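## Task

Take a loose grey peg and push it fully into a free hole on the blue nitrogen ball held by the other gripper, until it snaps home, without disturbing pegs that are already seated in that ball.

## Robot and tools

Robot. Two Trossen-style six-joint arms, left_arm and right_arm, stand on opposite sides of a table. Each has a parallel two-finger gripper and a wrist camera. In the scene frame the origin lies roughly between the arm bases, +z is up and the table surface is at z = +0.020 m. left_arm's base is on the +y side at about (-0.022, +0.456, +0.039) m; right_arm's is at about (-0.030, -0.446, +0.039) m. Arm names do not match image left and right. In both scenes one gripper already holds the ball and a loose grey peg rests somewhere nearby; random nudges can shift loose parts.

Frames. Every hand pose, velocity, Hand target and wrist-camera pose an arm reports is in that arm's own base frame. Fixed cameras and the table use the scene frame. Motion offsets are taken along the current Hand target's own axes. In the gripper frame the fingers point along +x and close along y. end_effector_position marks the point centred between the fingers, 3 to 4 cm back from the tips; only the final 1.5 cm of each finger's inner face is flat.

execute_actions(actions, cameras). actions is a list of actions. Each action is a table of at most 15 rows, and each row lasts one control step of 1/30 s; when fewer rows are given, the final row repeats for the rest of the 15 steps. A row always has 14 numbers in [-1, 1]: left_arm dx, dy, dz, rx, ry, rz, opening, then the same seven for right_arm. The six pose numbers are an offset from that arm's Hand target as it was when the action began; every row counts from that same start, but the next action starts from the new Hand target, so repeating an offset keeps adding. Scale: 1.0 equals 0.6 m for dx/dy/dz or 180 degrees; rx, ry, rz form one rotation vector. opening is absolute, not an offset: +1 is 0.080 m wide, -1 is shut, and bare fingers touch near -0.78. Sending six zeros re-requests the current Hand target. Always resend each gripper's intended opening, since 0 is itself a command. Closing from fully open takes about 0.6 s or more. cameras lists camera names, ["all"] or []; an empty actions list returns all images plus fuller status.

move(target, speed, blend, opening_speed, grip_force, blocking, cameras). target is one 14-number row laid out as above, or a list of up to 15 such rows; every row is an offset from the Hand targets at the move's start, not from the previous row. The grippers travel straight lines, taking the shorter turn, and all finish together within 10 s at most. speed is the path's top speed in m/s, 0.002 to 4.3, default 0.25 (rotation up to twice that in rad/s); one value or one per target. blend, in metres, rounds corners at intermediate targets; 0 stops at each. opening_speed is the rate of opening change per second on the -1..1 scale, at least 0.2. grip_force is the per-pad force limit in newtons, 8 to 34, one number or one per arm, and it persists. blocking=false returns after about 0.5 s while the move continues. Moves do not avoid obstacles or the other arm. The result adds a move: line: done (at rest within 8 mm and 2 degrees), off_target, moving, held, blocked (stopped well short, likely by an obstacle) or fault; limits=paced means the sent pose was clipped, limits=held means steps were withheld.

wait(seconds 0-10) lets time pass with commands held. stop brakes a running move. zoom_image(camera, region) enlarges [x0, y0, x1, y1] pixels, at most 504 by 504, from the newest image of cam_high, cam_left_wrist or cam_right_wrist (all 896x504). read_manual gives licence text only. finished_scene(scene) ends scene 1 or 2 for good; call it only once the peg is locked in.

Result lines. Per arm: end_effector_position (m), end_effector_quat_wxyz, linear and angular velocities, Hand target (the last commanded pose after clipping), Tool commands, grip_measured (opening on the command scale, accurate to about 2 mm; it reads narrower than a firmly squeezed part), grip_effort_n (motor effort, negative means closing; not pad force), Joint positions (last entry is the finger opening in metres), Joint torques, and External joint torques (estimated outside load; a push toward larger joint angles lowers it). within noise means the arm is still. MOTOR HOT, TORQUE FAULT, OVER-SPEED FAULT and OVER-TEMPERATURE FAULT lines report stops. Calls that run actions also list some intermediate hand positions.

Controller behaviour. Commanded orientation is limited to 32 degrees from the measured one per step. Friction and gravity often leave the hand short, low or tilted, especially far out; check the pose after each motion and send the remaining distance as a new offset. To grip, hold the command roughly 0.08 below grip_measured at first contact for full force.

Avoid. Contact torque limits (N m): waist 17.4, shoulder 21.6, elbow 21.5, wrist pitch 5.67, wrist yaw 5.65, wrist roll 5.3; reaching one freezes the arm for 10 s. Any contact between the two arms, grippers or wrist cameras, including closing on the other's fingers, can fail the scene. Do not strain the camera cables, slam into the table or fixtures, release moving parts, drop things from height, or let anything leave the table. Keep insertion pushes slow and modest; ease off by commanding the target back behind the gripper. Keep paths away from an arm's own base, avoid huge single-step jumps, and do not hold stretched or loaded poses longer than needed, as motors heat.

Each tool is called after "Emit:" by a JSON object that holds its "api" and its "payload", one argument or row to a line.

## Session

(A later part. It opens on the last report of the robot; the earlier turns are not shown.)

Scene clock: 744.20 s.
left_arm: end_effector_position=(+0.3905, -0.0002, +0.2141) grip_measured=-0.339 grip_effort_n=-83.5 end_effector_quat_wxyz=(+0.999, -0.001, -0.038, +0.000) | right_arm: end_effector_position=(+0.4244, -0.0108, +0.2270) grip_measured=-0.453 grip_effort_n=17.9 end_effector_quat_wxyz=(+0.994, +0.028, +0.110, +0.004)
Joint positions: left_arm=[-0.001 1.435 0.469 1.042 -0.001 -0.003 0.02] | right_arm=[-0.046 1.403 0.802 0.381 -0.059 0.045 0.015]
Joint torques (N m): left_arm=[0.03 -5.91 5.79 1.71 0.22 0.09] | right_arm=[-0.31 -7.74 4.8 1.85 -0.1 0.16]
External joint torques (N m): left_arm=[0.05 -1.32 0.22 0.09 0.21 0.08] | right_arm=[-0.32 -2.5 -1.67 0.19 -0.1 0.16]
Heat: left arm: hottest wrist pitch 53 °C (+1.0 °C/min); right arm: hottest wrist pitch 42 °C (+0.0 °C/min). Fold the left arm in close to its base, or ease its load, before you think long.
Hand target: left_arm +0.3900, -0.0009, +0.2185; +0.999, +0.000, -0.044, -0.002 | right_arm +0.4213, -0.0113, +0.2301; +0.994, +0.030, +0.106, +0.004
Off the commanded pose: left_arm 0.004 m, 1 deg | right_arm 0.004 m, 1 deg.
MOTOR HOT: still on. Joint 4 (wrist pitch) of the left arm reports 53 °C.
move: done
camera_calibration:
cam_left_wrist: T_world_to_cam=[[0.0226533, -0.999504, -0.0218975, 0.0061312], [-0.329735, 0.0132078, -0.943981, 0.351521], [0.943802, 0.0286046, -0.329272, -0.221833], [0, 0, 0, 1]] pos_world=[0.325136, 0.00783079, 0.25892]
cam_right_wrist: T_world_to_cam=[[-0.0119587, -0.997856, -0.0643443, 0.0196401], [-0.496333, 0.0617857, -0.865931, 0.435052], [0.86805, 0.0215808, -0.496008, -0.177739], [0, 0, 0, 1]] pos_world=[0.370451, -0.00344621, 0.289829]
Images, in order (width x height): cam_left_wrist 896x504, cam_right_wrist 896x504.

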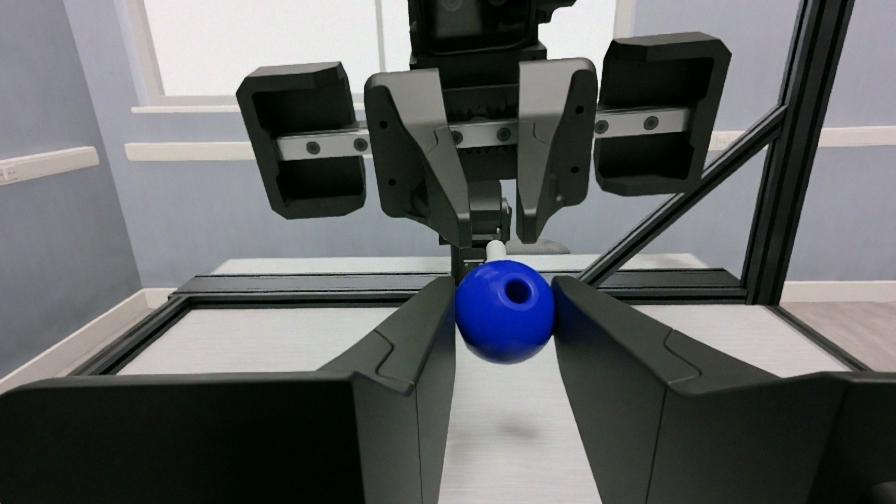

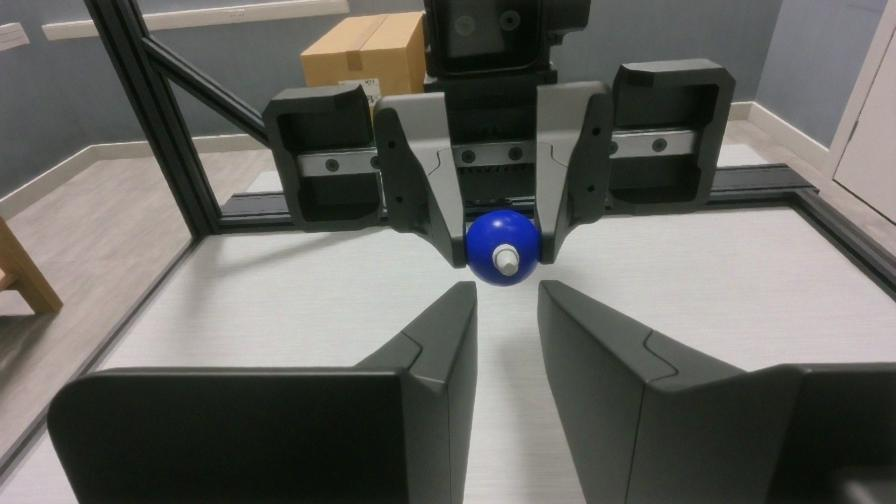

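Emit:
{"api": "move", "payload": {
  "target": [
    [0,0,0,0,0,0,-0.465,-0.0055,0,0.028,0,0.051,0,-0.3]
  ],
  "speed": 0.08,
  "cameras": ["cam_right_wrist"]
}}

Scene clock: 748.27 s.
left_arm: end_effector_position=(+0.3905, -0.0002, +0.2141) grip_measured=-0.339 grip_effort_n=-83.5 end_effector_quat_wxyz=(+0.999, -0.001, -0.038, +0.000) | right_arm: end_effector_position=(+0.4209, -0.0116, +0.2354) grip_measured=-0.303 grip_effort_n=17.4 end_effector_quat_wxyz=(+0.980, +0.032, +0.198, +0.005)
Joint positions: left_arm=[-0.001 1.435 0.469 1.042 -0.001 -0.003 0.02] | right_arm=[-0.054 1.387 0.976 0.011 -0.073 0.04 0.021]
Joint torques (N m): left_arm=[0.03 -5.91 5.8 1.71 0.21 0.09] | right_arm=[-0.21 -7.29 7.7 1.78 -0.13 -0.14]
External joint torques (N m): left_arm=[0.04 -1.41 0.29 0.13 0.21 0.09] | right_arm=[-0.23 -1.91 1.03 0.16 -0.1 -0.14]
Heat: left arm: hottest wrist pitch 53 °C (+1.0 °C/min); right arm: hottest wrist pitch 42 °C (+0.0 °C/min). Fold the left arm in close to its base, or ease its load, before you think long.
Hand target: left_arm +0.3900, -0.0009, +0.2185; +0.999, +0.000, -0.044, -0.002 | right_arm +0.4216, -0.0123, +0.2471; +0.982, +0.030, +0.185, +0.007
Off the commanded pose: left_arm 0.004 m, 1 deg | right_arm 0.012 m, 2 deg.
MOTOR HOT: still on. Joint 4 (wrist pitch) of the left arm reports 53 °C.
move: off_target (right_arm)
camera_calibration:
cam_right_wrist: T_world_to_cam=[[-0.0169165, -0.997339, -0.0709205, 0.022921], [-0.642845, 0.065176, -0.763219, 0.478113], [0.76581, 0.0326799, -0.642236, -0.0929505], [0, 0, 0, 1]] pos_world=[0.378923, -0.00526387, 0.306834]
Images, in order (width x height): cam_right_wrist 896x504.

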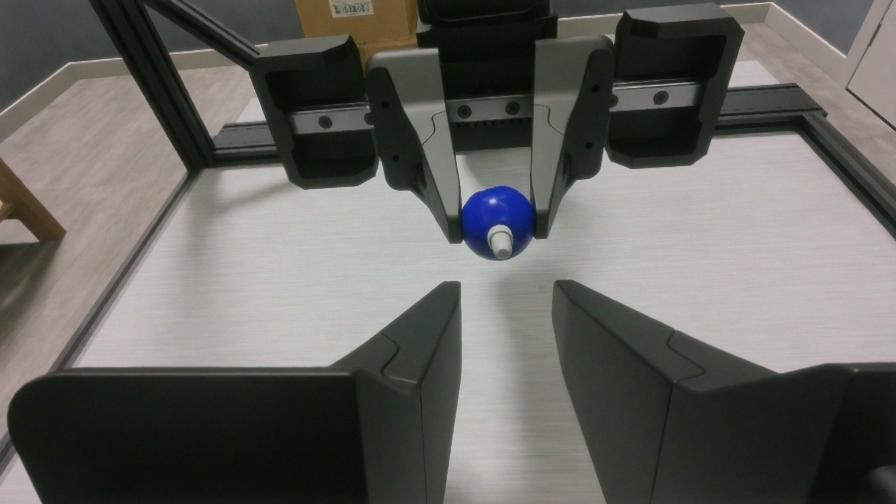

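Emit:
{"api": "move", "payload": {
  "target": [
    [0,0,0,0,0,0,-0.465,-0.003,0,0.006,0,0,0,-0.3]
  ],
  "speed": 0.08,
  "cameras": ["cam_right_wrist"]
}}

Scene clock: 749.63 s.
left_arm: end_effector_position=(+0.3905, -0.0002, +0.2141) grip_measured=-0.339 grip_effort_n=-83.5 end_effector_quat_wxyz=(+0.999, -0.001, -0.038, +0.000) | right_arm: end_effector_position=(+0.4212, -0.0120, +0.2380) grip_measured=-0.303 grip_effort_n=17.4 end_effector_quat_wxyz=(+0.979, +0.032, +0.200, +0.005)
Joint positions: left_arm=[-0.001 1.435 0.469 1.042 -0.001 -0.003 0.02] | right_arm=[-0.055 1.387 0.989 -0.006 -0.074 0.04 0.021]
Joint torques (N m): left_arm=[0.04 -5.92 5.79 1.71 0.21 0.09] | right_arm=[-0.32 -7.66 7.63 1.78 -0.11 -0.14]
External joint torques (N m): left_arm=[0.06 -1.41 0.28 0.13 0.21 0.09] | right_arm=[-0.36 -2.29 0.95 0.16 -0.09 -0.14]
Heat: left arm: hottest wrist pitch 52 °C (+0.0 °C/min); right arm: hottest wrist pitch 42 °C (+0.0 °C/min). Fold the left arm in close to its base, or ease its load, before you think long.
Hand target: left_arm +0.3900, -0.0009, +0.2185; +0.999, +0.000, -0.044, -0.002 | right_arm +0.4212, -0.0126, +0.2512; +0.982, +0.030, +0.185, +0.006
Off the commanded pose: left_arm 0.004 m, 1 deg | right_arm 0.013 m, 2 deg.
MOTOR HOT: still on. Joint 4 (wrist pitch) of the left arm reports 52 °C.
move: off_target (right_arm)
camera_calibration:
cam_right_wrist: T_world_to_cam=[[-0.0174402, -0.997323, -0.071007, 0.0229565], [-0.645385, 0.0654705, -0.761046, 0.480899], [0.763658, 0.0325541, -0.644799, -0.0899048], [0, 0, 0, 1]] pos_world=[0.379422, -0.00566285, 0.309646]
Images, in order (width x height): cam_right_wrist 896x504.

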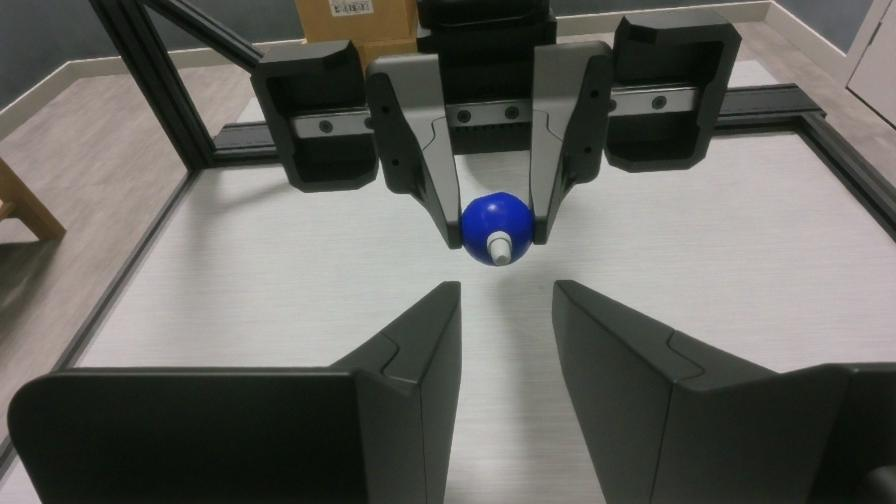

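Emit:
{"api": "move", "payload": {
  "target": [
    [0,0,0,0,0,0,-0.465,0,0,0,0.5,0,0,-0.3]
  ],
  "speed": 0.3,
  "cameras": ["cam_left_wrist","cam_right_wrist","cam_high"]
}}

Scene clock: 753.53 s.
left_arm: end_effector_position=(+0.3905, -0.0002, +0.2141) grip_measured=-0.339 grip_effort_n=-83.5 end_effector_quat_wxyz=(+0.999, -0.001, -0.038, +0.000) | right_arm: end_effector_position=(+0.4211, -0.0118, +0.2379) grip_measured=-0.303 grip_effort_n=17.4 end_effector_quat_wxyz=(+0.673, +0.712, +0.147, -0.136)
Joint positions: left_arm=[-0.001 1.435 0.469 1.042 -0.001 -0.003 0.02] | right_arm=[-0.056 1.387 0.989 -0.006 -0.077 1.601 0.021]
Joint torques (N m): left_arm=[0.04 -5.9 5.79 1.72 0.22 0.09] | right_arm=[-0.18 -7.72 7.58 1.78 0 0.15]
External joint torques (N m): left_arm=[0.06 -1.33 0.2 0.1 0.21 0.09] | right_arm=[-0.2 -2.37 0.92 0.17 0 0.19]
Heat: left arm: hottest wrist pitch 52 °C (+0.0 °C/min); right arm: hottest wrist pitch 42 °C (+0.0 °C/min). Fold the left arm in close to its base, or ease its load, before you think long.
Hand target: left_arm +0.3900, -0.0009, +0.2185; +0.999, +0.000, -0.044, -0.002 | right_arm +0.4212, -0.0126, +0.2512; +0.673, +0.716, +0.135, -0.126
Off the commanded pose: left_arm 0.004 m, 1 deg | right_arm 0.013 m, 2 deg.
MOTOR HOT: still on. Joint 4 (wrist pitch) of the left arm reports 52 °C.
move: off_target (right_arm)
camera_calibration:
cam_left_wrist: T_world_to_cam=[[0.0226533, -0.999504, -0.0218975, 0.0061312], [-0.329735, 0.0132078, -0.943981, 0.351521], [0.943802, 0.0286046, -0.329272, -0.221833], [0, 0, 0, 1]] pos_world=[0.325136, 0.00783079, 0.25892]
cam_right_wrist: T_world_to_cam=[[-0.402987, 0.0620065, -0.913103, 0.398453], [-0.268757, 0.945697, 0.182832, 0.108023], [0.874855, 0.319082, -0.364439, -0.200099], [0, 0, 0, 1]] pos_world=[0.364661, -0.0630153, 0.271155]

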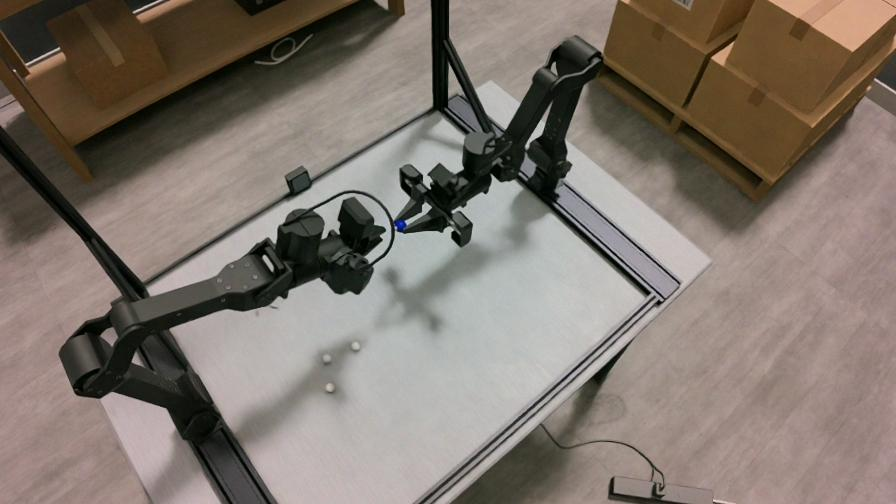

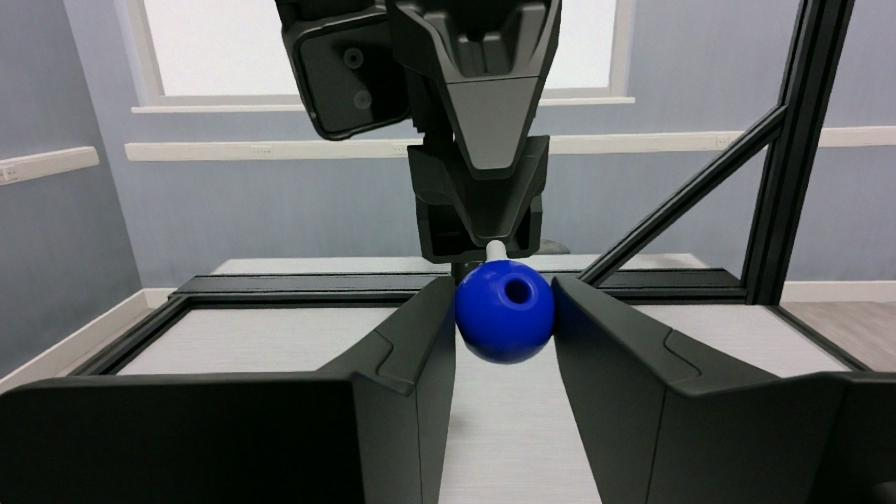

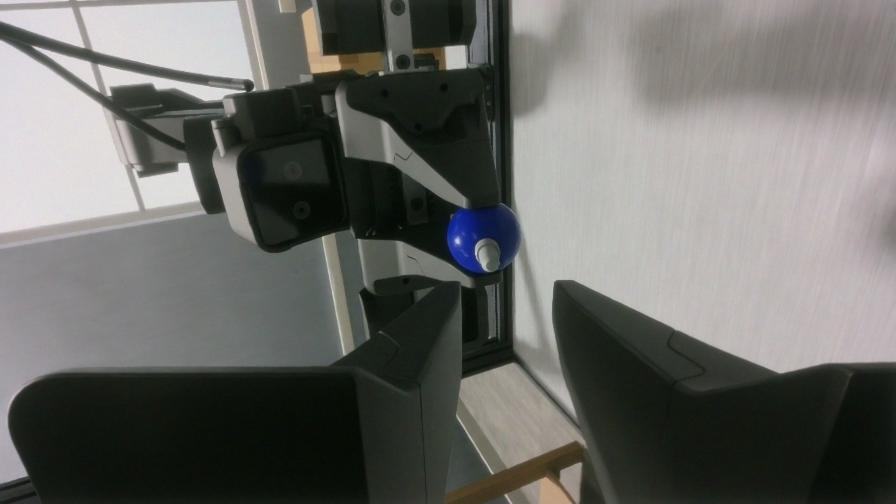

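Emit:
{"api": "move", "payload": {
  "target": [
    [0,0,0,0,0,0,-0.465,0.035,-0.0105,0,0,0,0,-0.3]
  ],
  "speed": 0.06,
  "cameras": ["cam_left_wrist","cam_right_wrist"]
}}

Scene clock: 759.27 s.
left_arm: end_effector_position=(+0.3905, -0.0002, +0.2141) grip_measured=-0.339 grip_effort_n=-83.5 end_effector_quat_wxyz=(+0.999, -0.001, -0.038, +0.000) | right_arm: end_effector_position=(+0.4347, -0.0121, +0.2338) grip_measured=-0.303 grip_effort_n=17.9 end_effector_quat_wxyz=(+0.674, +0.714, +0.139, -0.129)
Joint positions: left_arm=[-0.001 1.435 0.469 1.042 -0.001 -0.003 0.02] | right_arm=[-0.054 1.44 0.999 0.058 -0.075 1.603 0.021]
Joint torques (N m): left_arm=[0.03 -5.91 5.79 1.72 0.21 0.09] | right_arm=[0.18 -5.25 7.55 2.05 0.13 0.16]
External joint torques (N m): left_arm=[0.05 -1.33 0.21 0.1 0.21 0.09] | right_arm=[0.28 0.47 0.92 0.44 0.11 0.2]
Heat: left arm: hottest wrist pitch 52 °C (+0.0 °C/min); right arm: hottest wrist pitch 42 °C (+0.0 °C/min). Fold the left arm in close to its base, or ease its load, before you think long.
Hand target: left_arm +0.3900, -0.0009, +0.2185; +0.999, +0.000, -0.044, -0.002 | right_arm +0.4385, -0.0117, +0.2377; +0.674, +0.716, +0.135, -0.126
Off the commanded pose: left_arm 0.004 m, 1 deg | right_arm 0.005 m, 1 deg.
MOTOR HOT: still on. Joint 4 (wrist pitch) of the left arm reports 52 °C.
move: done
camera_calibration:
cam_left_wrist: T_world_to_cam=[[0.0226533, -0.999504, -0.0218975, 0.0061312], [-0.329735, 0.0132078, -0.943981, 0.351521], [0.943802, 0.0286046, -0.329272, -0.221833], [0, 0, 0, 1]] pos_world=[0.325136, 0.00783079, 0.25892]
cam_right_wrist: T_world_to_cam=[[-0.383467, 0.0625314, -0.921435, 0.393641], [-0.271571, 0.945962, 0.177214, 0.115214], [0.882724, 0.318191, -0.345764, -0.22122], [0, 0, 0, 1]] pos_world=[0.377513, -0.0632132, 0.265807]
Images, in order (width x height): cam_left_wrist 896x504, cam_right_wrist 896x504.

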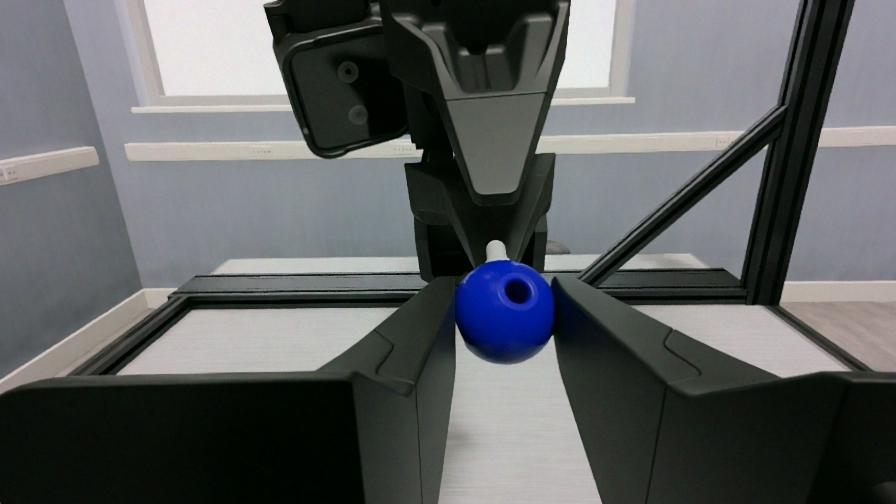

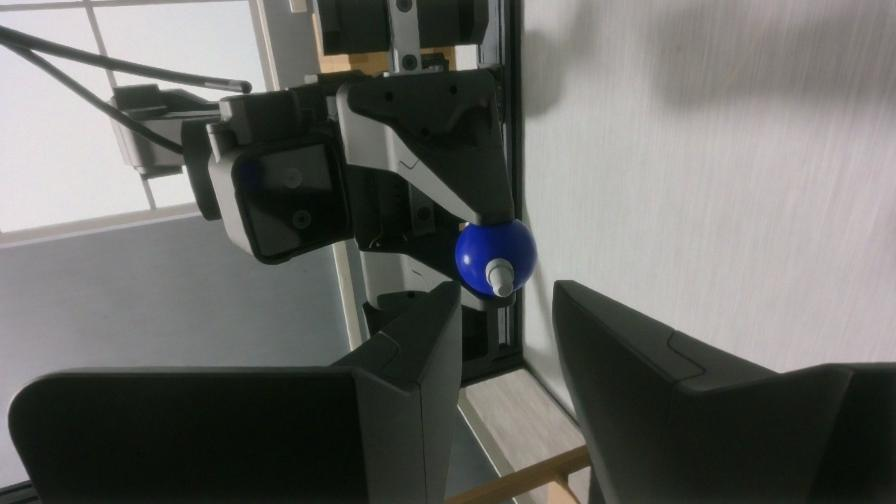

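Emit:
{"api": "move", "payload": {
  "target": [
    [0,0,0,0,0,0,-0.465,0.0105,0.0015,0,0,0,0,-0.3],
    [0,0,0,0,0,0,-0.465,0.0105,0.0015,0,0,0,0,-0.9]
  ],
  "speed": 0.06,
  "cameras": ["cam_left_wrist","cam_right_wrist"]
}}

Scene clock: 761.43 s.
left_arm: end_effector_position=(+0.3905, -0.0002, +0.2141) grip_measured=-0.339 grip_effort_n=-83.5 end_effector_quat_wxyz=(+0.999, -0.001, -0.038, +0.000) | right_arm: end_effector_position=(+0.4409, -0.0121, +0.2323) grip_measured=-0.754 grip_effort_n=-83.5 end_effector_quat_wxyz=(+0.674, +0.714, +0.139, -0.129)
Joint positions: left_arm=[-0.001 1.435 0.469 1.042 -0.001 -0.003 0.02] | right_arm=[-0.052 1.465 1.016 0.067 -0.074 1.604 0.001]
Joint torques (N m): left_arm=[0.04 -5.9 5.78 1.72 0.21 0.09] | right_arm=[0.29 -5.41 7.65 2.07 0.1 0.12]
External joint torques (N m): left_arm=[0.04 -1.4 0.31 0.14 0.21 0.09] | right_arm=[0.27 0.48 0.99 0.45 0.09 0.16]
Heat: left arm: hottest wrist pitch 52 °C (+0.0 °C/min); right arm: hottest wrist pitch 42 °C (+0.0 °C/min). Fold the left arm in close to its base, or ease its load, before you think long.
Hand target: left_arm +0.3900, -0.0009, +0.2185; +0.999, +0.000, -0.044, -0.002 | right_arm +0.4447, -0.0117, +0.2362; +0.673, +0.716, +0.135, -0.126
Off the commanded pose: left_arm 0.004 m, 1 deg | right_arm 0.006 m, 1 deg.
MOTOR HOT: still on. Joint 4 (wrist pitch) of the left arm reports 52 °C.
move: done
camera_calibration:
cam_left_wrist: T_world_to_cam=[[0.0226533, -0.999504, -0.0218975, 0.0061312], [-0.329735, 0.0132078, -0.943981, 0.351521], [0.943802, 0.0286046, -0.329272, -0.221833], [0, 0, 0, 1]] pos_world=[0.325136, 0.00783079, 0.25892]
cam_right_wrist: T_world_to_cam=[[-0.383786, 0.0629046, -0.921277, 0.394703], [-0.271292, 0.945969, 0.177605, 0.116927], [0.882672, 0.318097, -0.345984, -0.227051], [0, 0, 0, 1]] pos_world=[0.383615, -0.0632133, 0.264308]
Images, in order (width x height): cam_left_wrist 896x504, cam_right_wrist 896x504.

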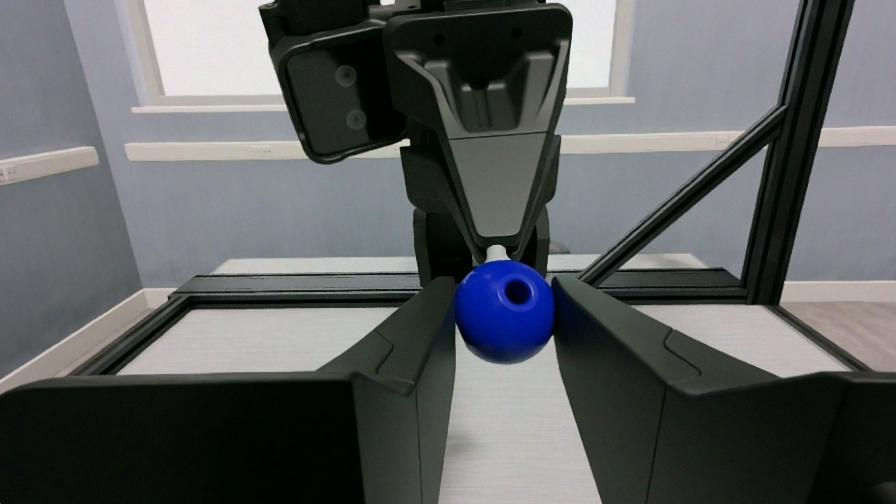

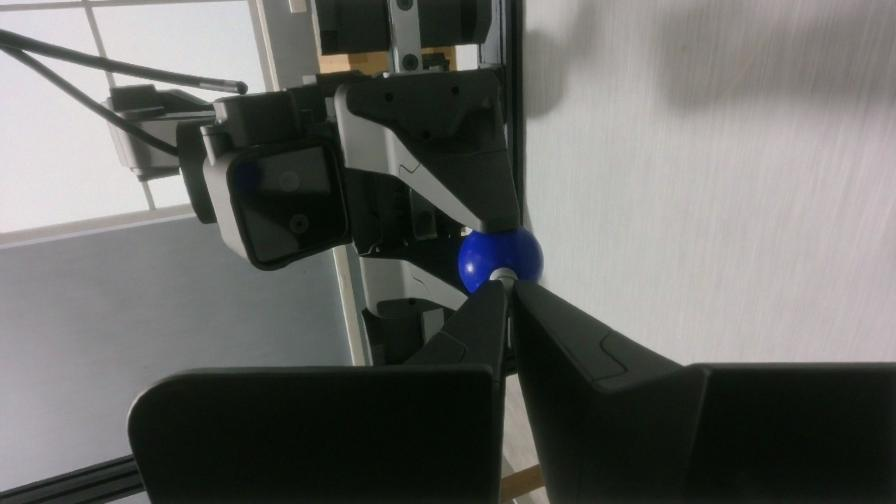

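Emit:
{"api": "zoom_image", "payload": {
  "camera": "cam_right_wrist",
  "region": [450, 215, 560, 325]
}}

Scaled by 4.582 from the camera's 896x504 image, which has a finer 1280x720 frame.

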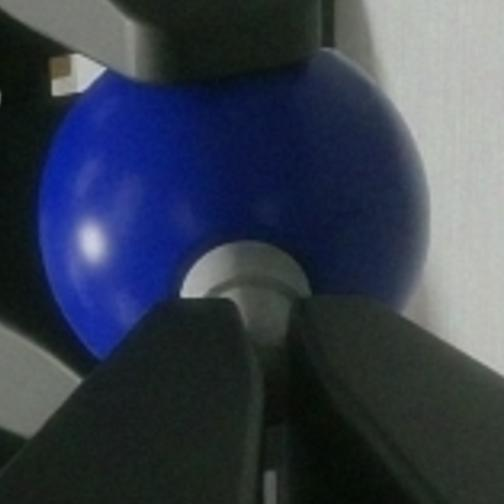

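Emit:
{"api": "move", "payload": {
  "target": [
    [0.0185,0,0.0075,0,0,0,-0.465,0.03,0,0,0,0,0,-0.9]
  ],
  "speed": 0.05,
  "cameras": ["cam_left_wrist","cam_right_wrist"]
}}

Scene clock: 763.37 s.
left_arm: end_effector_position=(+0.3949, -0.0002, +0.2080) grip_measured=-0.339 grip_effort_n=-83.5 end_effector_quat_wxyz=(+1.000, -0.001, -0.022, +0.000) | right_arm: end_effector_position=(+0.4574, -0.0114, +0.2361) grip_measured=-0.770 grip_effort_n=-39.8 end_effector_quat_wxyz=(+0.676, +0.715, +0.131, -0.120)
Joint positions: left_arm=[-0.001 1.45 0.485 1.01 -0.001 -0.003 0.02] | right_arm=[-0.048 1.522 1.062 0.103 -0.071 1.605 0]
Joint torques (N m): left_arm=[0.02 -4.95 9.49 2.25 0.21 0.1] | right_arm=[0.17 -4.32 6.71 1.59 0.15 0.13]
External joint torques (N m): left_arm=[0.03 -0.31 3.97 0.66 0.2 0.09] | right_arm=[0.17 1.93 0.13 -0.02 0.14 0.17]
Heat: left arm: hottest wrist pitch 52 °C (+0.0 °C/min); right arm: hottest wrist pitch 42 °C (+0.0 °C/min). Fold the left arm in close to its base, or ease its load, before you think long.
Hand target: left_arm +0.4006, -0.0009, +0.2237; +0.999, +0.000, -0.044, -0.002 | right_arm +0.4614, -0.0111, +0.2297; +0.674, +0.716, +0.135, -0.126
Off the commanded pose: left_arm 0.017 m, 3 deg | right_arm 0.008 m, 1 deg.
MOTOR HOT: still on. Joint 4 (wrist pitch) of the left arm reports 52 °C.
move: off_target (left_arm)
camera_calibration:
cam_left_wrist: T_world_to_cam=[[0.0219673, -0.999503, -0.0225883, 0.00631573], [-0.358696, 0.01321, -0.933361, 0.35648], [0.933196, 0.0286057, -0.358227, -0.217695], [0, 0, 0, 1]] pos_world=[0.330881, 0.0078308, 0.254883]
cam_right_wrist: T_world_to_cam=[[-0.359944, 0.0616436, -0.930935, 0.395872], [-0.276916, 0.945791, 0.169696, 0.124586], [0.890931, 0.318872, -0.323361, -0.249697], [0, 0, 0, 1]] pos_world=[0.399454, -0.0626141, 0.266647]
Images, in order (width x height): cam_left_wrist 896x504, cam_right_wrist 896x504.

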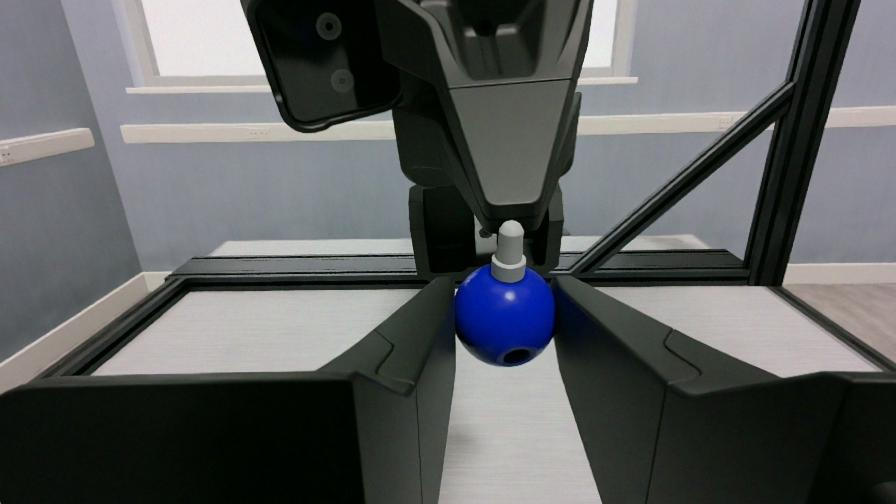

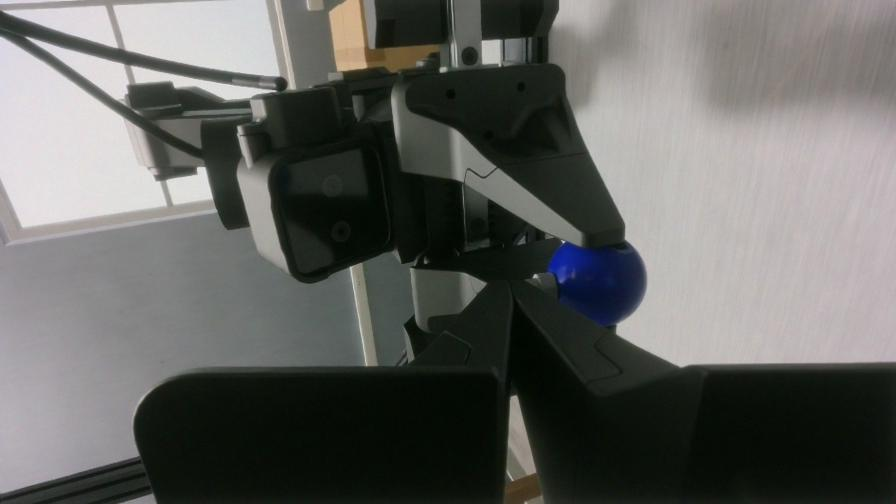

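Emit:
{"api": "zoom_image", "payload": {
  "camera": "cam_left_wrist",
  "region": [486, 246, 532, 292]
}}

Scaled by 10.957 from the camera's 896x504 image, which has a finer 1280x720 frame.

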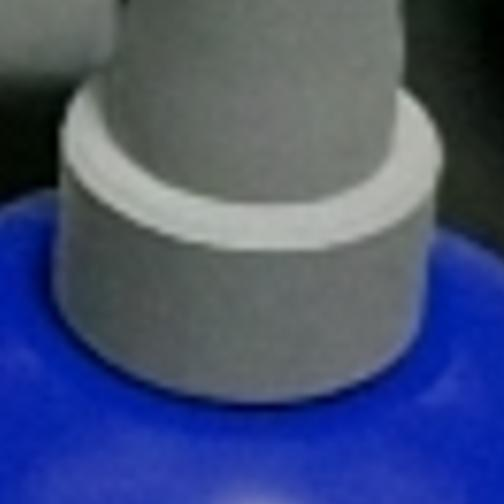

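Emit:
{"api": "move", "payload": {
  "target": [
    [-0.0147,0,-0.0155,0,0,0,-0.465,-0.075,0.006,0,0,0,0,-0.9],
    [-0.0147,0,-0.0155,0,0,0,-0.465,-0.075,0.03,0,-0.5,0,0,-0.9]
  ],
  "speed": [0.08,0.3],
  "cameras": ["cam_left_wrist","cam_right_wrist"]
}}

Scene clock: 772.10 s.
left_arm: end_effector_position=(+0.3936, -0.0002, +0.2191) grip_measured=-0.339 grip_effort_n=-83.5 end_effector_quat_wxyz=(+0.999, -0.001, -0.050, +0.000) | right_arm: end_effector_position=(+0.4243, -0.0126, +0.2550) grip_measured=-0.770 grip_effort_n=-39.3 end_effector_quat_wxyz=(+0.981, +0.032, +0.193, +0.005)
Joint positions: left_arm=[-0.001 1.451 0.481 1.069 -0.001 -0.003 0.02] | right_arm=[-0.056 1.388 1.047 -0.049 -0.075 0.04 0]
Joint torques (N m): left_arm=[0.03 -4.22 4.27 1.87 0.21 0.09] | right_arm=[-0.35 -6.12 7.71 1.8 -0.11 -0.2]
External joint torques (N m): left_arm=[0.04 0.44 -1.29 0.26 0.21 0.08] | right_arm=[-0.34 -0.69 1 0.18 -0.1 -0.2]
Heat: left arm: hottest wrist pitch 51 °C (-2.0 °C/min); right arm: hottest elbow 42 °C (+3.0 °C/min). Fold the left arm in close to its base, or ease its load, before you think long.
Hand target: left_arm +0.3927, -0.0009, +0.2139; +0.999, +0.000, -0.044, -0.002 | right_arm +0.4261, -0.0133, +0.2628; +0.982, +0.030, +0.185, +0.006
Off the commanded pose: left_arm 0.006 m, 1 deg | right_arm 0.008 m, 1 deg.
MOTOR HOT: still on. Joint 4 (wrist pitch) of the left arm reports 51 °C.
move: done
camera_calibration:
cam_left_wrist: T_world_to_cam=[[0.0231637, -0.999504, -0.0213559, 0.00585541], [-0.307335, 0.0132079, -0.95151, 0.350143], [0.951319, 0.028604, -0.306877, -0.23084], [0, 0, 0, 1]] pos_world=[0.327078, 0.00783079, 0.26245]
cam_right_wrist: T_world_to_cam=[[-0.0165689, -0.997357, -0.0707363, 0.0232437], [-0.635156, 0.0651369, -0.769632, 0.493771], [0.772206, 0.0321767, -0.634557, -0.087567], [0, 0, 0, 1]] pos_world=[0.381627, -0.00616279, 0.3261]
Images, in order (width x height): cam_left_wrist 896x504, cam_right_wrist 896x504.

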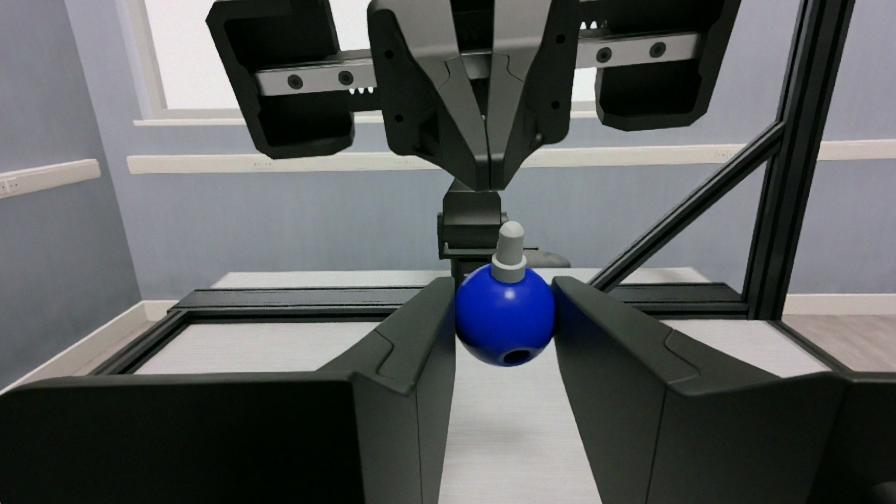

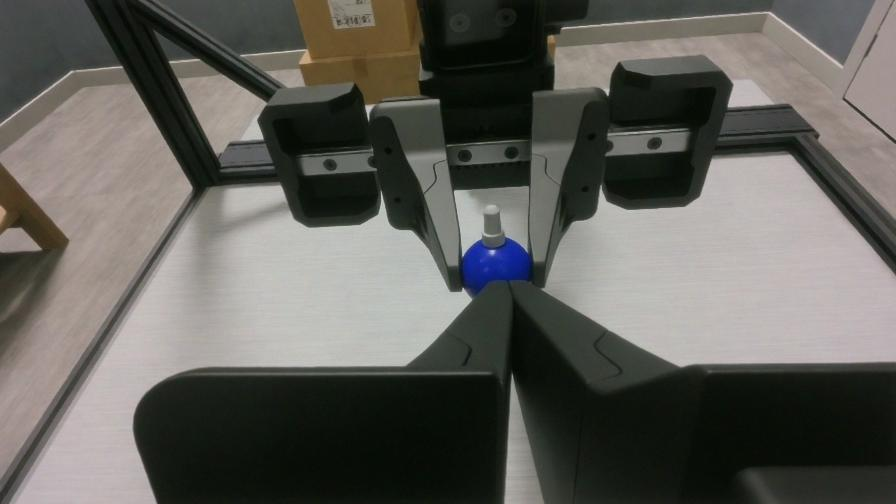

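Emit:
{"api": "move", "payload": {
  "target": [
    [0,0,0,0,0,0,-0.465,0.053,0,0.028,0,0.047,0,-0.45],
    [0,0,0,0,0,0,-0.465,0.082,0,-0.001,0,0.047,0,-0.45]
  ],
  "speed": [0.1,0.05],
  "cameras": ["cam_left_wrist","cam_right_wrist"]
}}

Scene clock: 777.03 s.
left_arm: end_effector_position=(+0.3936, -0.0002, +0.2191) grip_measured=-0.339 grip_effort_n=-83.5 end_effector_quat_wxyz=(+0.999, -0.001, -0.050, +0.000) | right_arm: end_effector_position=(+0.4706, -0.0129, +0.2511) grip_measured=-0.453 grip_effort_n=17.4 end_effector_quat_wxyz=(+0.968, +0.030, +0.251, +0.008)
Joint positions: left_arm=[-0.001 1.451 0.481 1.069 -0.001 -0.003 0.02] | right_arm=[-0.052 1.602 1.321 -0.226 -0.076 0.029 0.015]
Joint torques (N m): left_arm=[0.02 -4.2 4.28 1.87 0.21 0.09] | right_arm=[0.14 -6.3 5.09 1.98 0.03 -0.05]
External joint torques (N m): left_arm=[0.02 0.37 -1.23 0.3 0.21 0.09] | right_arm=[0.11 0.6 -1.63 0.39 0.05 -0.05]
Heat: left arm: hottest wrist pitch 51 °C (-2.0 °C/min); right arm: hottest elbow 42 °C (+3.0 °C/min). Fold the left arm in close to its base, or ease its load, before you think long.
Hand target: left_arm +0.3927, -0.0009, +0.2139; +0.999, +0.000, -0.044, -0.002 | right_arm +0.4716, -0.0120, +0.2444; +0.966, +0.029, +0.257, +0.009
Off the commanded pose: left_arm 0.005 m, 1 deg | right_arm 0.007 m, 1 deg.
MOTOR HOT: still on. Joint 4 (wrist pitch) of the left arm reports 51 °C.
move: done
camera_calibration:
cam_left_wrist: T_world_to_cam=[[0.0231637, -0.999504, -0.0213559, 0.00585541], [-0.307335, 0.0132079, -0.95151, 0.350143], [0.951319, 0.028604, -0.306877, -0.23084], [0, 0, 0, 1]] pos_world=[0.327078, 0.00783079, 0.26245]
cam_right_wrist: T_world_to_cam=[[-0.0144669, -0.997682, -0.0664969, 0.0213552], [-0.721321, 0.0564687, -0.690295, 0.540672], [0.69245, 0.0379791, -0.720466, -0.0665522], [0, 0, 0, 1]] pos_world=[0.436391, -0.00669776, 0.326694]
Images, in order (width x height): cam_left_wrist 896x504, cam_right_wrist 896x504.

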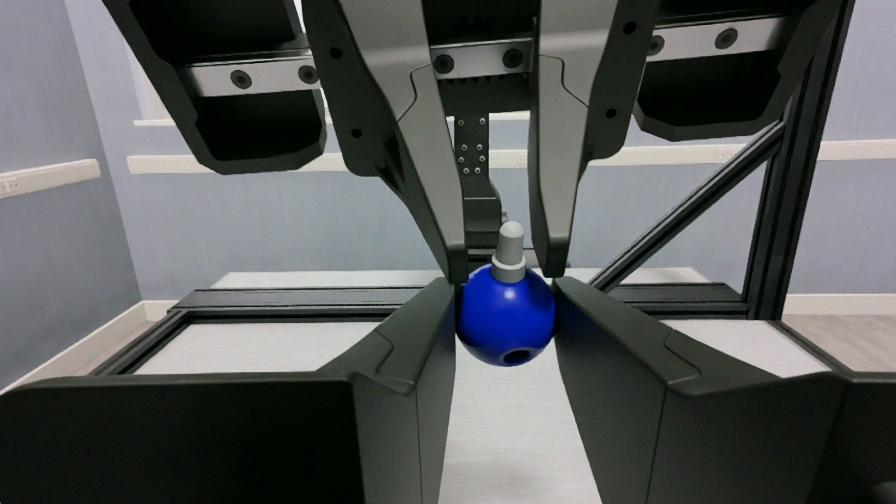

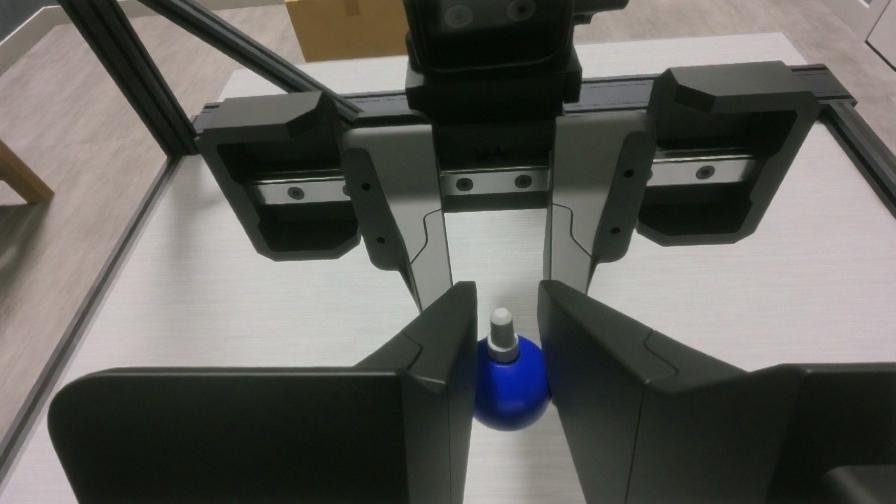

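Emit:
{"api": "move", "payload": {
  "target": [
    [0,0,0,0,0,0,-0.465,0.004,0,-0.0045,0,0,0,-0.45],
    [0,0,0,0,0,0,-0.465,0.004,0,-0.0045,0,0,0,-0.9]
  ],
  "speed": 0.05,
  "cameras": ["cam_left_wrist","cam_right_wrist"]
}}

Scene clock: 778.67 s.
left_arm: end_effector_position=(+0.3933, -0.0002, +0.2185) grip_measured=-0.339 grip_effort_n=-83.5 end_effector_quat_wxyz=(+0.999, -0.001, -0.049, +0.000) | right_arm: end_effector_position=(+0.4714, -0.0124, +0.2487) grip_measured=-0.702 grip_effort_n=-83.5 end_effector_quat_wxyz=(+0.968, +0.030, +0.249, +0.008)
Joint positions: left_arm=[-0.001 1.451 0.48 1.069 -0.001 -0.003 0.02] | right_arm=[-0.05 1.605 1.312 -0.212 -0.075 0.029 0.003]
Joint torques (N m): left_arm=[0.03 -4.2 4.42 1.87 0.22 0.09] | right_arm=[0.04 -6.3 5.07 2.02 0.02 -0.05]
External joint torques (N m): left_arm=[0.04 0.37 -1.04 0.3 0.22 0.09] | right_arm=[0.06 0.66 -1.62 0.45 0.03 -0.04]
Heat: left arm: hottest wrist pitch 50 °C (-3.0 °C/min); right arm: hottest elbow 42 °C (+3.0 °C/min). Fold the left arm in close to its base, or ease its load, before you think long.
Hand target: left_arm +0.3926, -0.0009, +0.2138; +0.999, +0.000, -0.044, -0.002 | right_arm +0.4725, -0.0118, +0.2409; +0.966, +0.029, +0.257, +0.009
Off the commanded pose: left_arm 0.005 m, 1 deg | right_arm 0.008 m, 1 deg.
MOTOR HOT: still on. Joint 4 (wrist pitch) of the left arm reports 50 °C.
move: done
camera_calibration:
cam_left_wrist: T_world_to_cam=[[0.0231315, -0.999504, -0.0213907, 0.00586673], [-0.308721, 0.0132093, -0.951061, 0.349969], [0.950871, 0.0286032, -0.308262, -0.230387], [0, 0, 0, 1]] pos_world=[0.326976, 0.00783079, 0.261948]
cam_right_wrist: T_world_to_cam=[[-0.013802, -0.997733, -0.0658679, 0.0212991], [-0.719526, 0.0556529, -0.692232, 0.539176], [0.694328, 0.0378395, -0.718663, -0.0702042], [0, 0, 0, 1]] pos_world=[0.43699, -0.00609945, 0.324185]
Images, in order (width x height): cam_left_wrist 896x504, cam_right_wrist 896x504.

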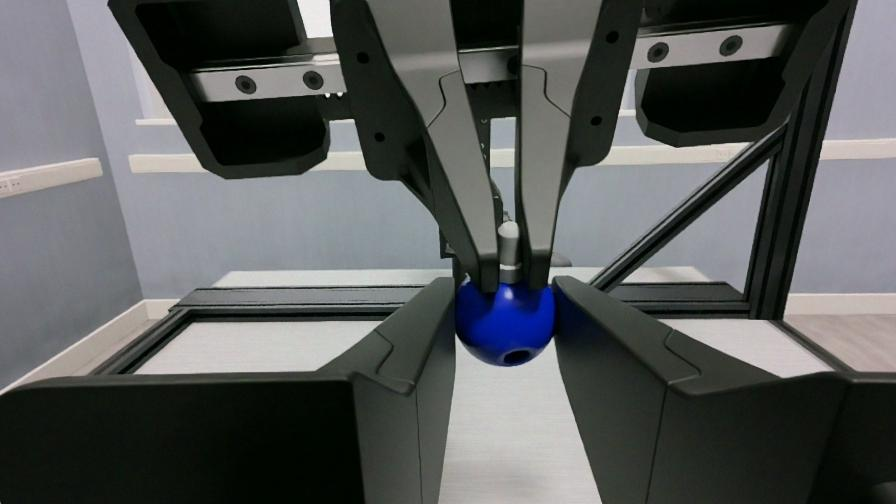

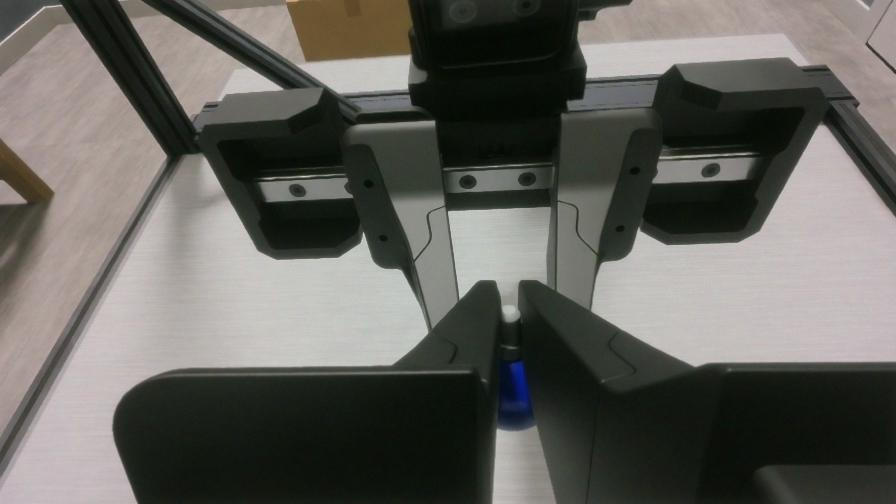

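Emit:
{"api": "move", "payload": {
  "target": [
    [0,0,0,0,0,0,-0.465,-0.0207,0,0.0362,0,0,0,-0.9]
  ],
  "speed": 0.04,
  "cameras": ["cam_left_wrist"]
}}

Scene clock: 780.20 s.
left_arm: end_effector_position=(+0.3935, -0.0002, +0.2195) grip_measured=-0.339 grip_effort_n=-83.5 end_effector_quat_wxyz=(+0.999, -0.001, -0.052, +0.000) | right_arm: end_effector_position=(+0.4704, -0.0123, +0.2549) grip_measured=-0.702 grip_effort_n=-83.5 end_effector_quat_wxyz=(+0.963, +0.031, +0.269, +0.008)
Joint positions: left_arm=[-0.001 1.454 0.48 1.079 -0.001 -0.003 0.02] | right_arm=[-0.05 1.616 1.378 -0.306 -0.075 0.029 0.003]
Joint torques (N m): left_arm=[0.04 -4.6 4.4 1.21 0.23 0.08] | right_arm=[-0.23 -8.03 8.28 1.64 -0.11 -0.12]
External joint torques (N m): left_arm=[0.04 0.09 -1.12 -0.39 0.23 0.08] | right_arm=[-0.17 -1.12 1.68 0.11 -0.09 -0.12]
Heat: left arm: hottest wrist pitch 50 °C (-3.0 °C/min); right arm: hottest elbow 42 °C (+3.0 °C/min). Fold the left arm in close to its base, or ease its load, before you think long.
Hand target: left_arm +0.3926, -0.0009, +0.2138; +0.999, +0.000, -0.044, -0.002 | right_arm +0.4724, -0.0134, +0.2659; +0.966, +0.029, +0.257, +0.009
Off the commanded pose: left_arm 0.006 m, 1 deg | right_arm 0.011 m, 1 deg.
MOTOR HOT: still on. Joint 4 (wrist pitch) of the left arm reports 50 °C.
move: off_target (right_arm)
camera_calibration:
cam_left_wrist: T_world_to_cam=[[0.0231802, -0.999506, -0.0212038, 0.00581897], [-0.302242, 0.0132107, -0.95314, 0.348919], [0.952949, 0.0285026, -0.301787, -0.232399], [0, 0, 0, 1]] pos_world=[0.326787, 0.00783062, 0.262557]
Images, in order (width x height): cam_left_wrist 896x504.

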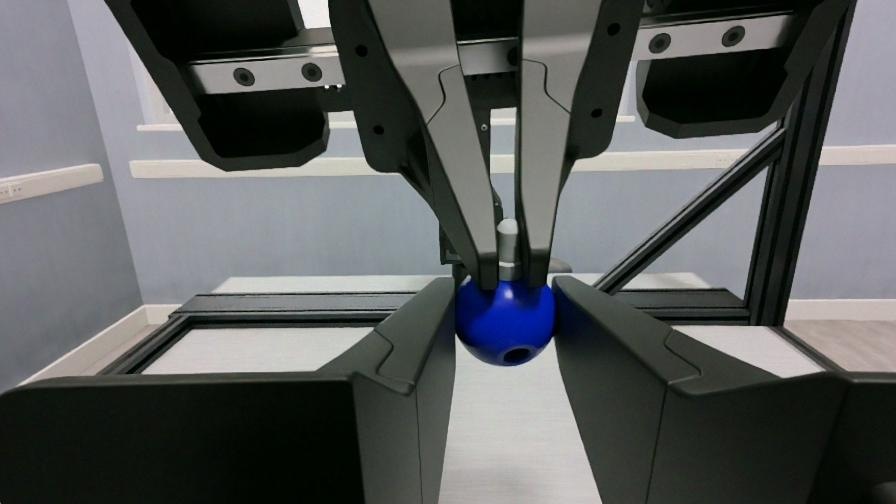

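Emit:
{"api": "move", "payload": {
  "target": [
    [0,0,0,0,0,0,-0.465,-0.0124,0,0.0217,0,0,0,-0.9]
  ],
  "speed": 0.04,
  "cameras": ["cam_left_wrist"]
}}

Scene clock: 781.40 s.
left_arm: end_effector_position=(+0.3940, -0.0002, +0.2229) grip_measured=-0.339 grip_effort_n=-83.5 end_effector_quat_wxyz=(+0.998, -0.001, -0.058, +0.000) | right_arm: end_effector_position=(+0.4700, -0.0127, +0.2616) grip_measured=-0.702 grip_effort_n=-83.5 end_effector_quat_wxyz=(+0.960, +0.031, +0.279, +0.008)
Joint positions: left_arm=[-0.001 1.454 0.484 1.086 -0.001 -0.003 0.02] | right_arm=[-0.051 1.625 1.43 -0.371 -0.076 0.028 0.003]
Joint torques (N m): left_arm=[0.02 -4.64 3.86 0.71 0.23 0.09] | right_arm=[-0.45 -8.89 9.27 1.99 -0.13 -0.1]
External joint torques (N m): left_arm=[0 0.02 -1.66 -0.87 0.23 0.08] | right_arm=[-0.54 -1.71 2.55 0.43 -0.1 -0.1]
Heat: left arm: hottest wrist pitch 50 °C (-3.0 °C/min); right arm: hottest elbow 42 °C (+3.0 °C/min). Fold the left arm in close to its base, or ease its load, before you think long.
Hand target: left_arm +0.3927, -0.0009, +0.2138; +0.999, +0.000, -0.044, -0.002 | right_arm +0.4724, -0.0143, +0.2808; +0.966, +0.029, +0.257, +0.009
Off the commanded pose: left_arm 0.009 m, 2 deg | right_arm 0.019 m, 3 deg.
MOTOR HOT: still on. Joint 4 (wrist pitch) of the left arm reports 50 °C.
move: off_target (left_arm, right_arm)
camera_calibration:
cam_left_wrist: T_world_to_cam=[[0.0234223, -0.999506, -0.0209374, 0.00572207], [-0.2913, 0.013211, -0.956541, 0.348647], [0.956345, 0.0285035, -0.290847, -0.235668], [0, 0, 0, 1]] pos_world=[0.326807, 0.00783062, 0.265072]
Images, in order (width x height): cam_left_wrist 896x504.

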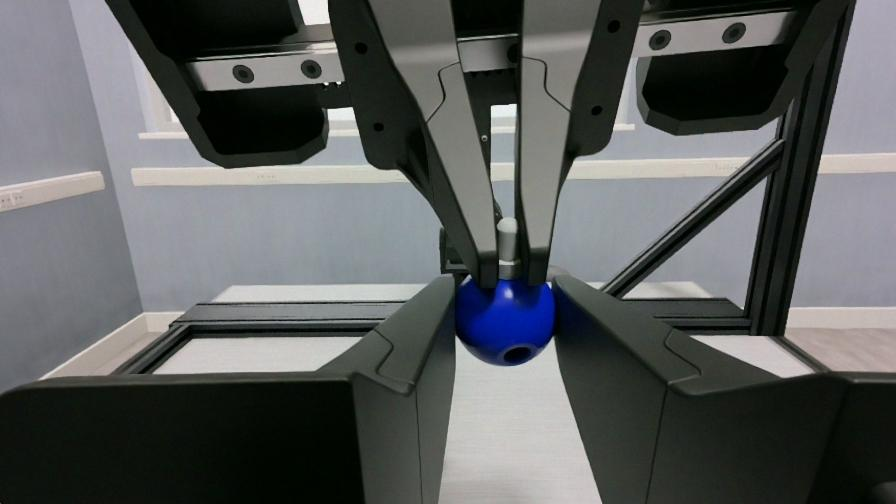

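Emit:
{"api": "move", "payload": {
  "target": [
    [0,0,0,0,0,0,-0.465,-0.0165,0,0.029,0,0,0,-0.9]
  ],
  "speed": 0.04,
  "cameras": ["cam_left_wrist"]
}}

Scene clock: 782.70 s.
left_arm: end_effector_position=(+0.3938, -0.0002, +0.2310) grip_measured=-0.339 grip_effort_n=-83.5 end_effector_quat_wxyz=(+0.998, -0.001, -0.070, +0.000) | right_arm: end_effector_position=(+0.4700, -0.0132, +0.2736) grip_measured=-0.702 grip_effort_n=-83.5 end_effector_quat_wxyz=(+0.957, +0.032, +0.289, +0.009)
Joint positions: left_arm=[-0.001 1.445 0.492 1.092 -0.001 -0.003 0.02] | right_arm=[-0.054 1.639 1.508 -0.456 -0.08 0.026 0.003]
Joint torques (N m): left_arm=[0.03 -3.59 2.92 0.19 0.23 0.09] | right_arm=[-0.61 -9.68 10.36 2.49 -0.12 -0.11]
External joint torques (N m): left_arm=[0.07 1 -2.6 -1.37 0.22 0.08] | right_arm=[-0.54 -2.56 3.73 0.95 -0.11 -0.11]
Heat: left arm: hottest wrist pitch 50 °C (-3.0 °C/min); right arm: hottest elbow 42 °C (+3.0 °C/min). Fold the left arm in close to its base, or ease its load, before you think long.
Hand target: left_arm +0.3927, -0.0009, +0.2138; +0.999, +0.000, -0.044, -0.002 | right_arm +0.4725, -0.0155, +0.3008; +0.966, +0.029, +0.257, +0.009
Off the commanded pose: left_arm 0.017 m, 3 deg | right_arm 0.027 m, 4 deg.
MOTOR HOT: still on. Joint 4 (wrist pitch) of the left arm reports 50 °C.
move: off_target (left_arm, right_arm)
camera_calibration:
cam_left_wrist: T_world_to_cam=[[0.0239126, -0.999506, -0.0203776, 0.00557431], [-0.26861, 0.0132103, -0.963158, 0.348966], [0.962952, 0.0285052, -0.268162, -0.240973], [0, 0, 0, 1]] pos_world=[0.325648, 0.00783062, 0.271603]
Images, in order (width x height): cam_left_wrist 896x504.

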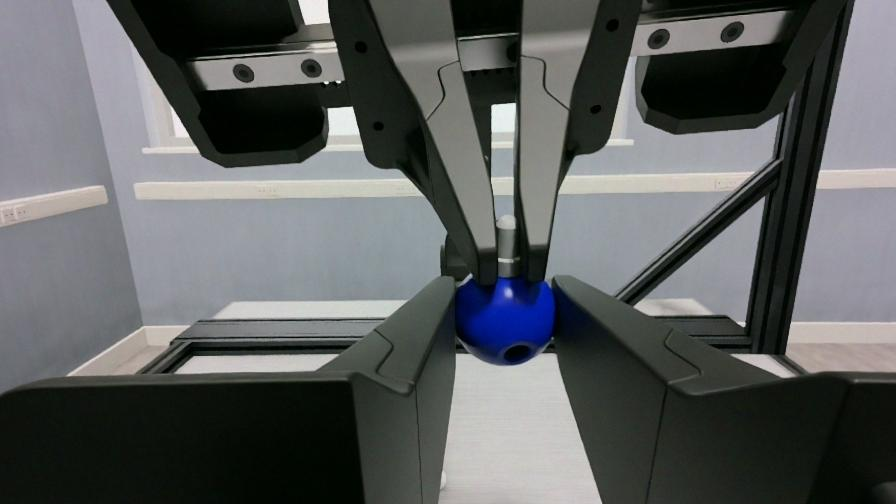

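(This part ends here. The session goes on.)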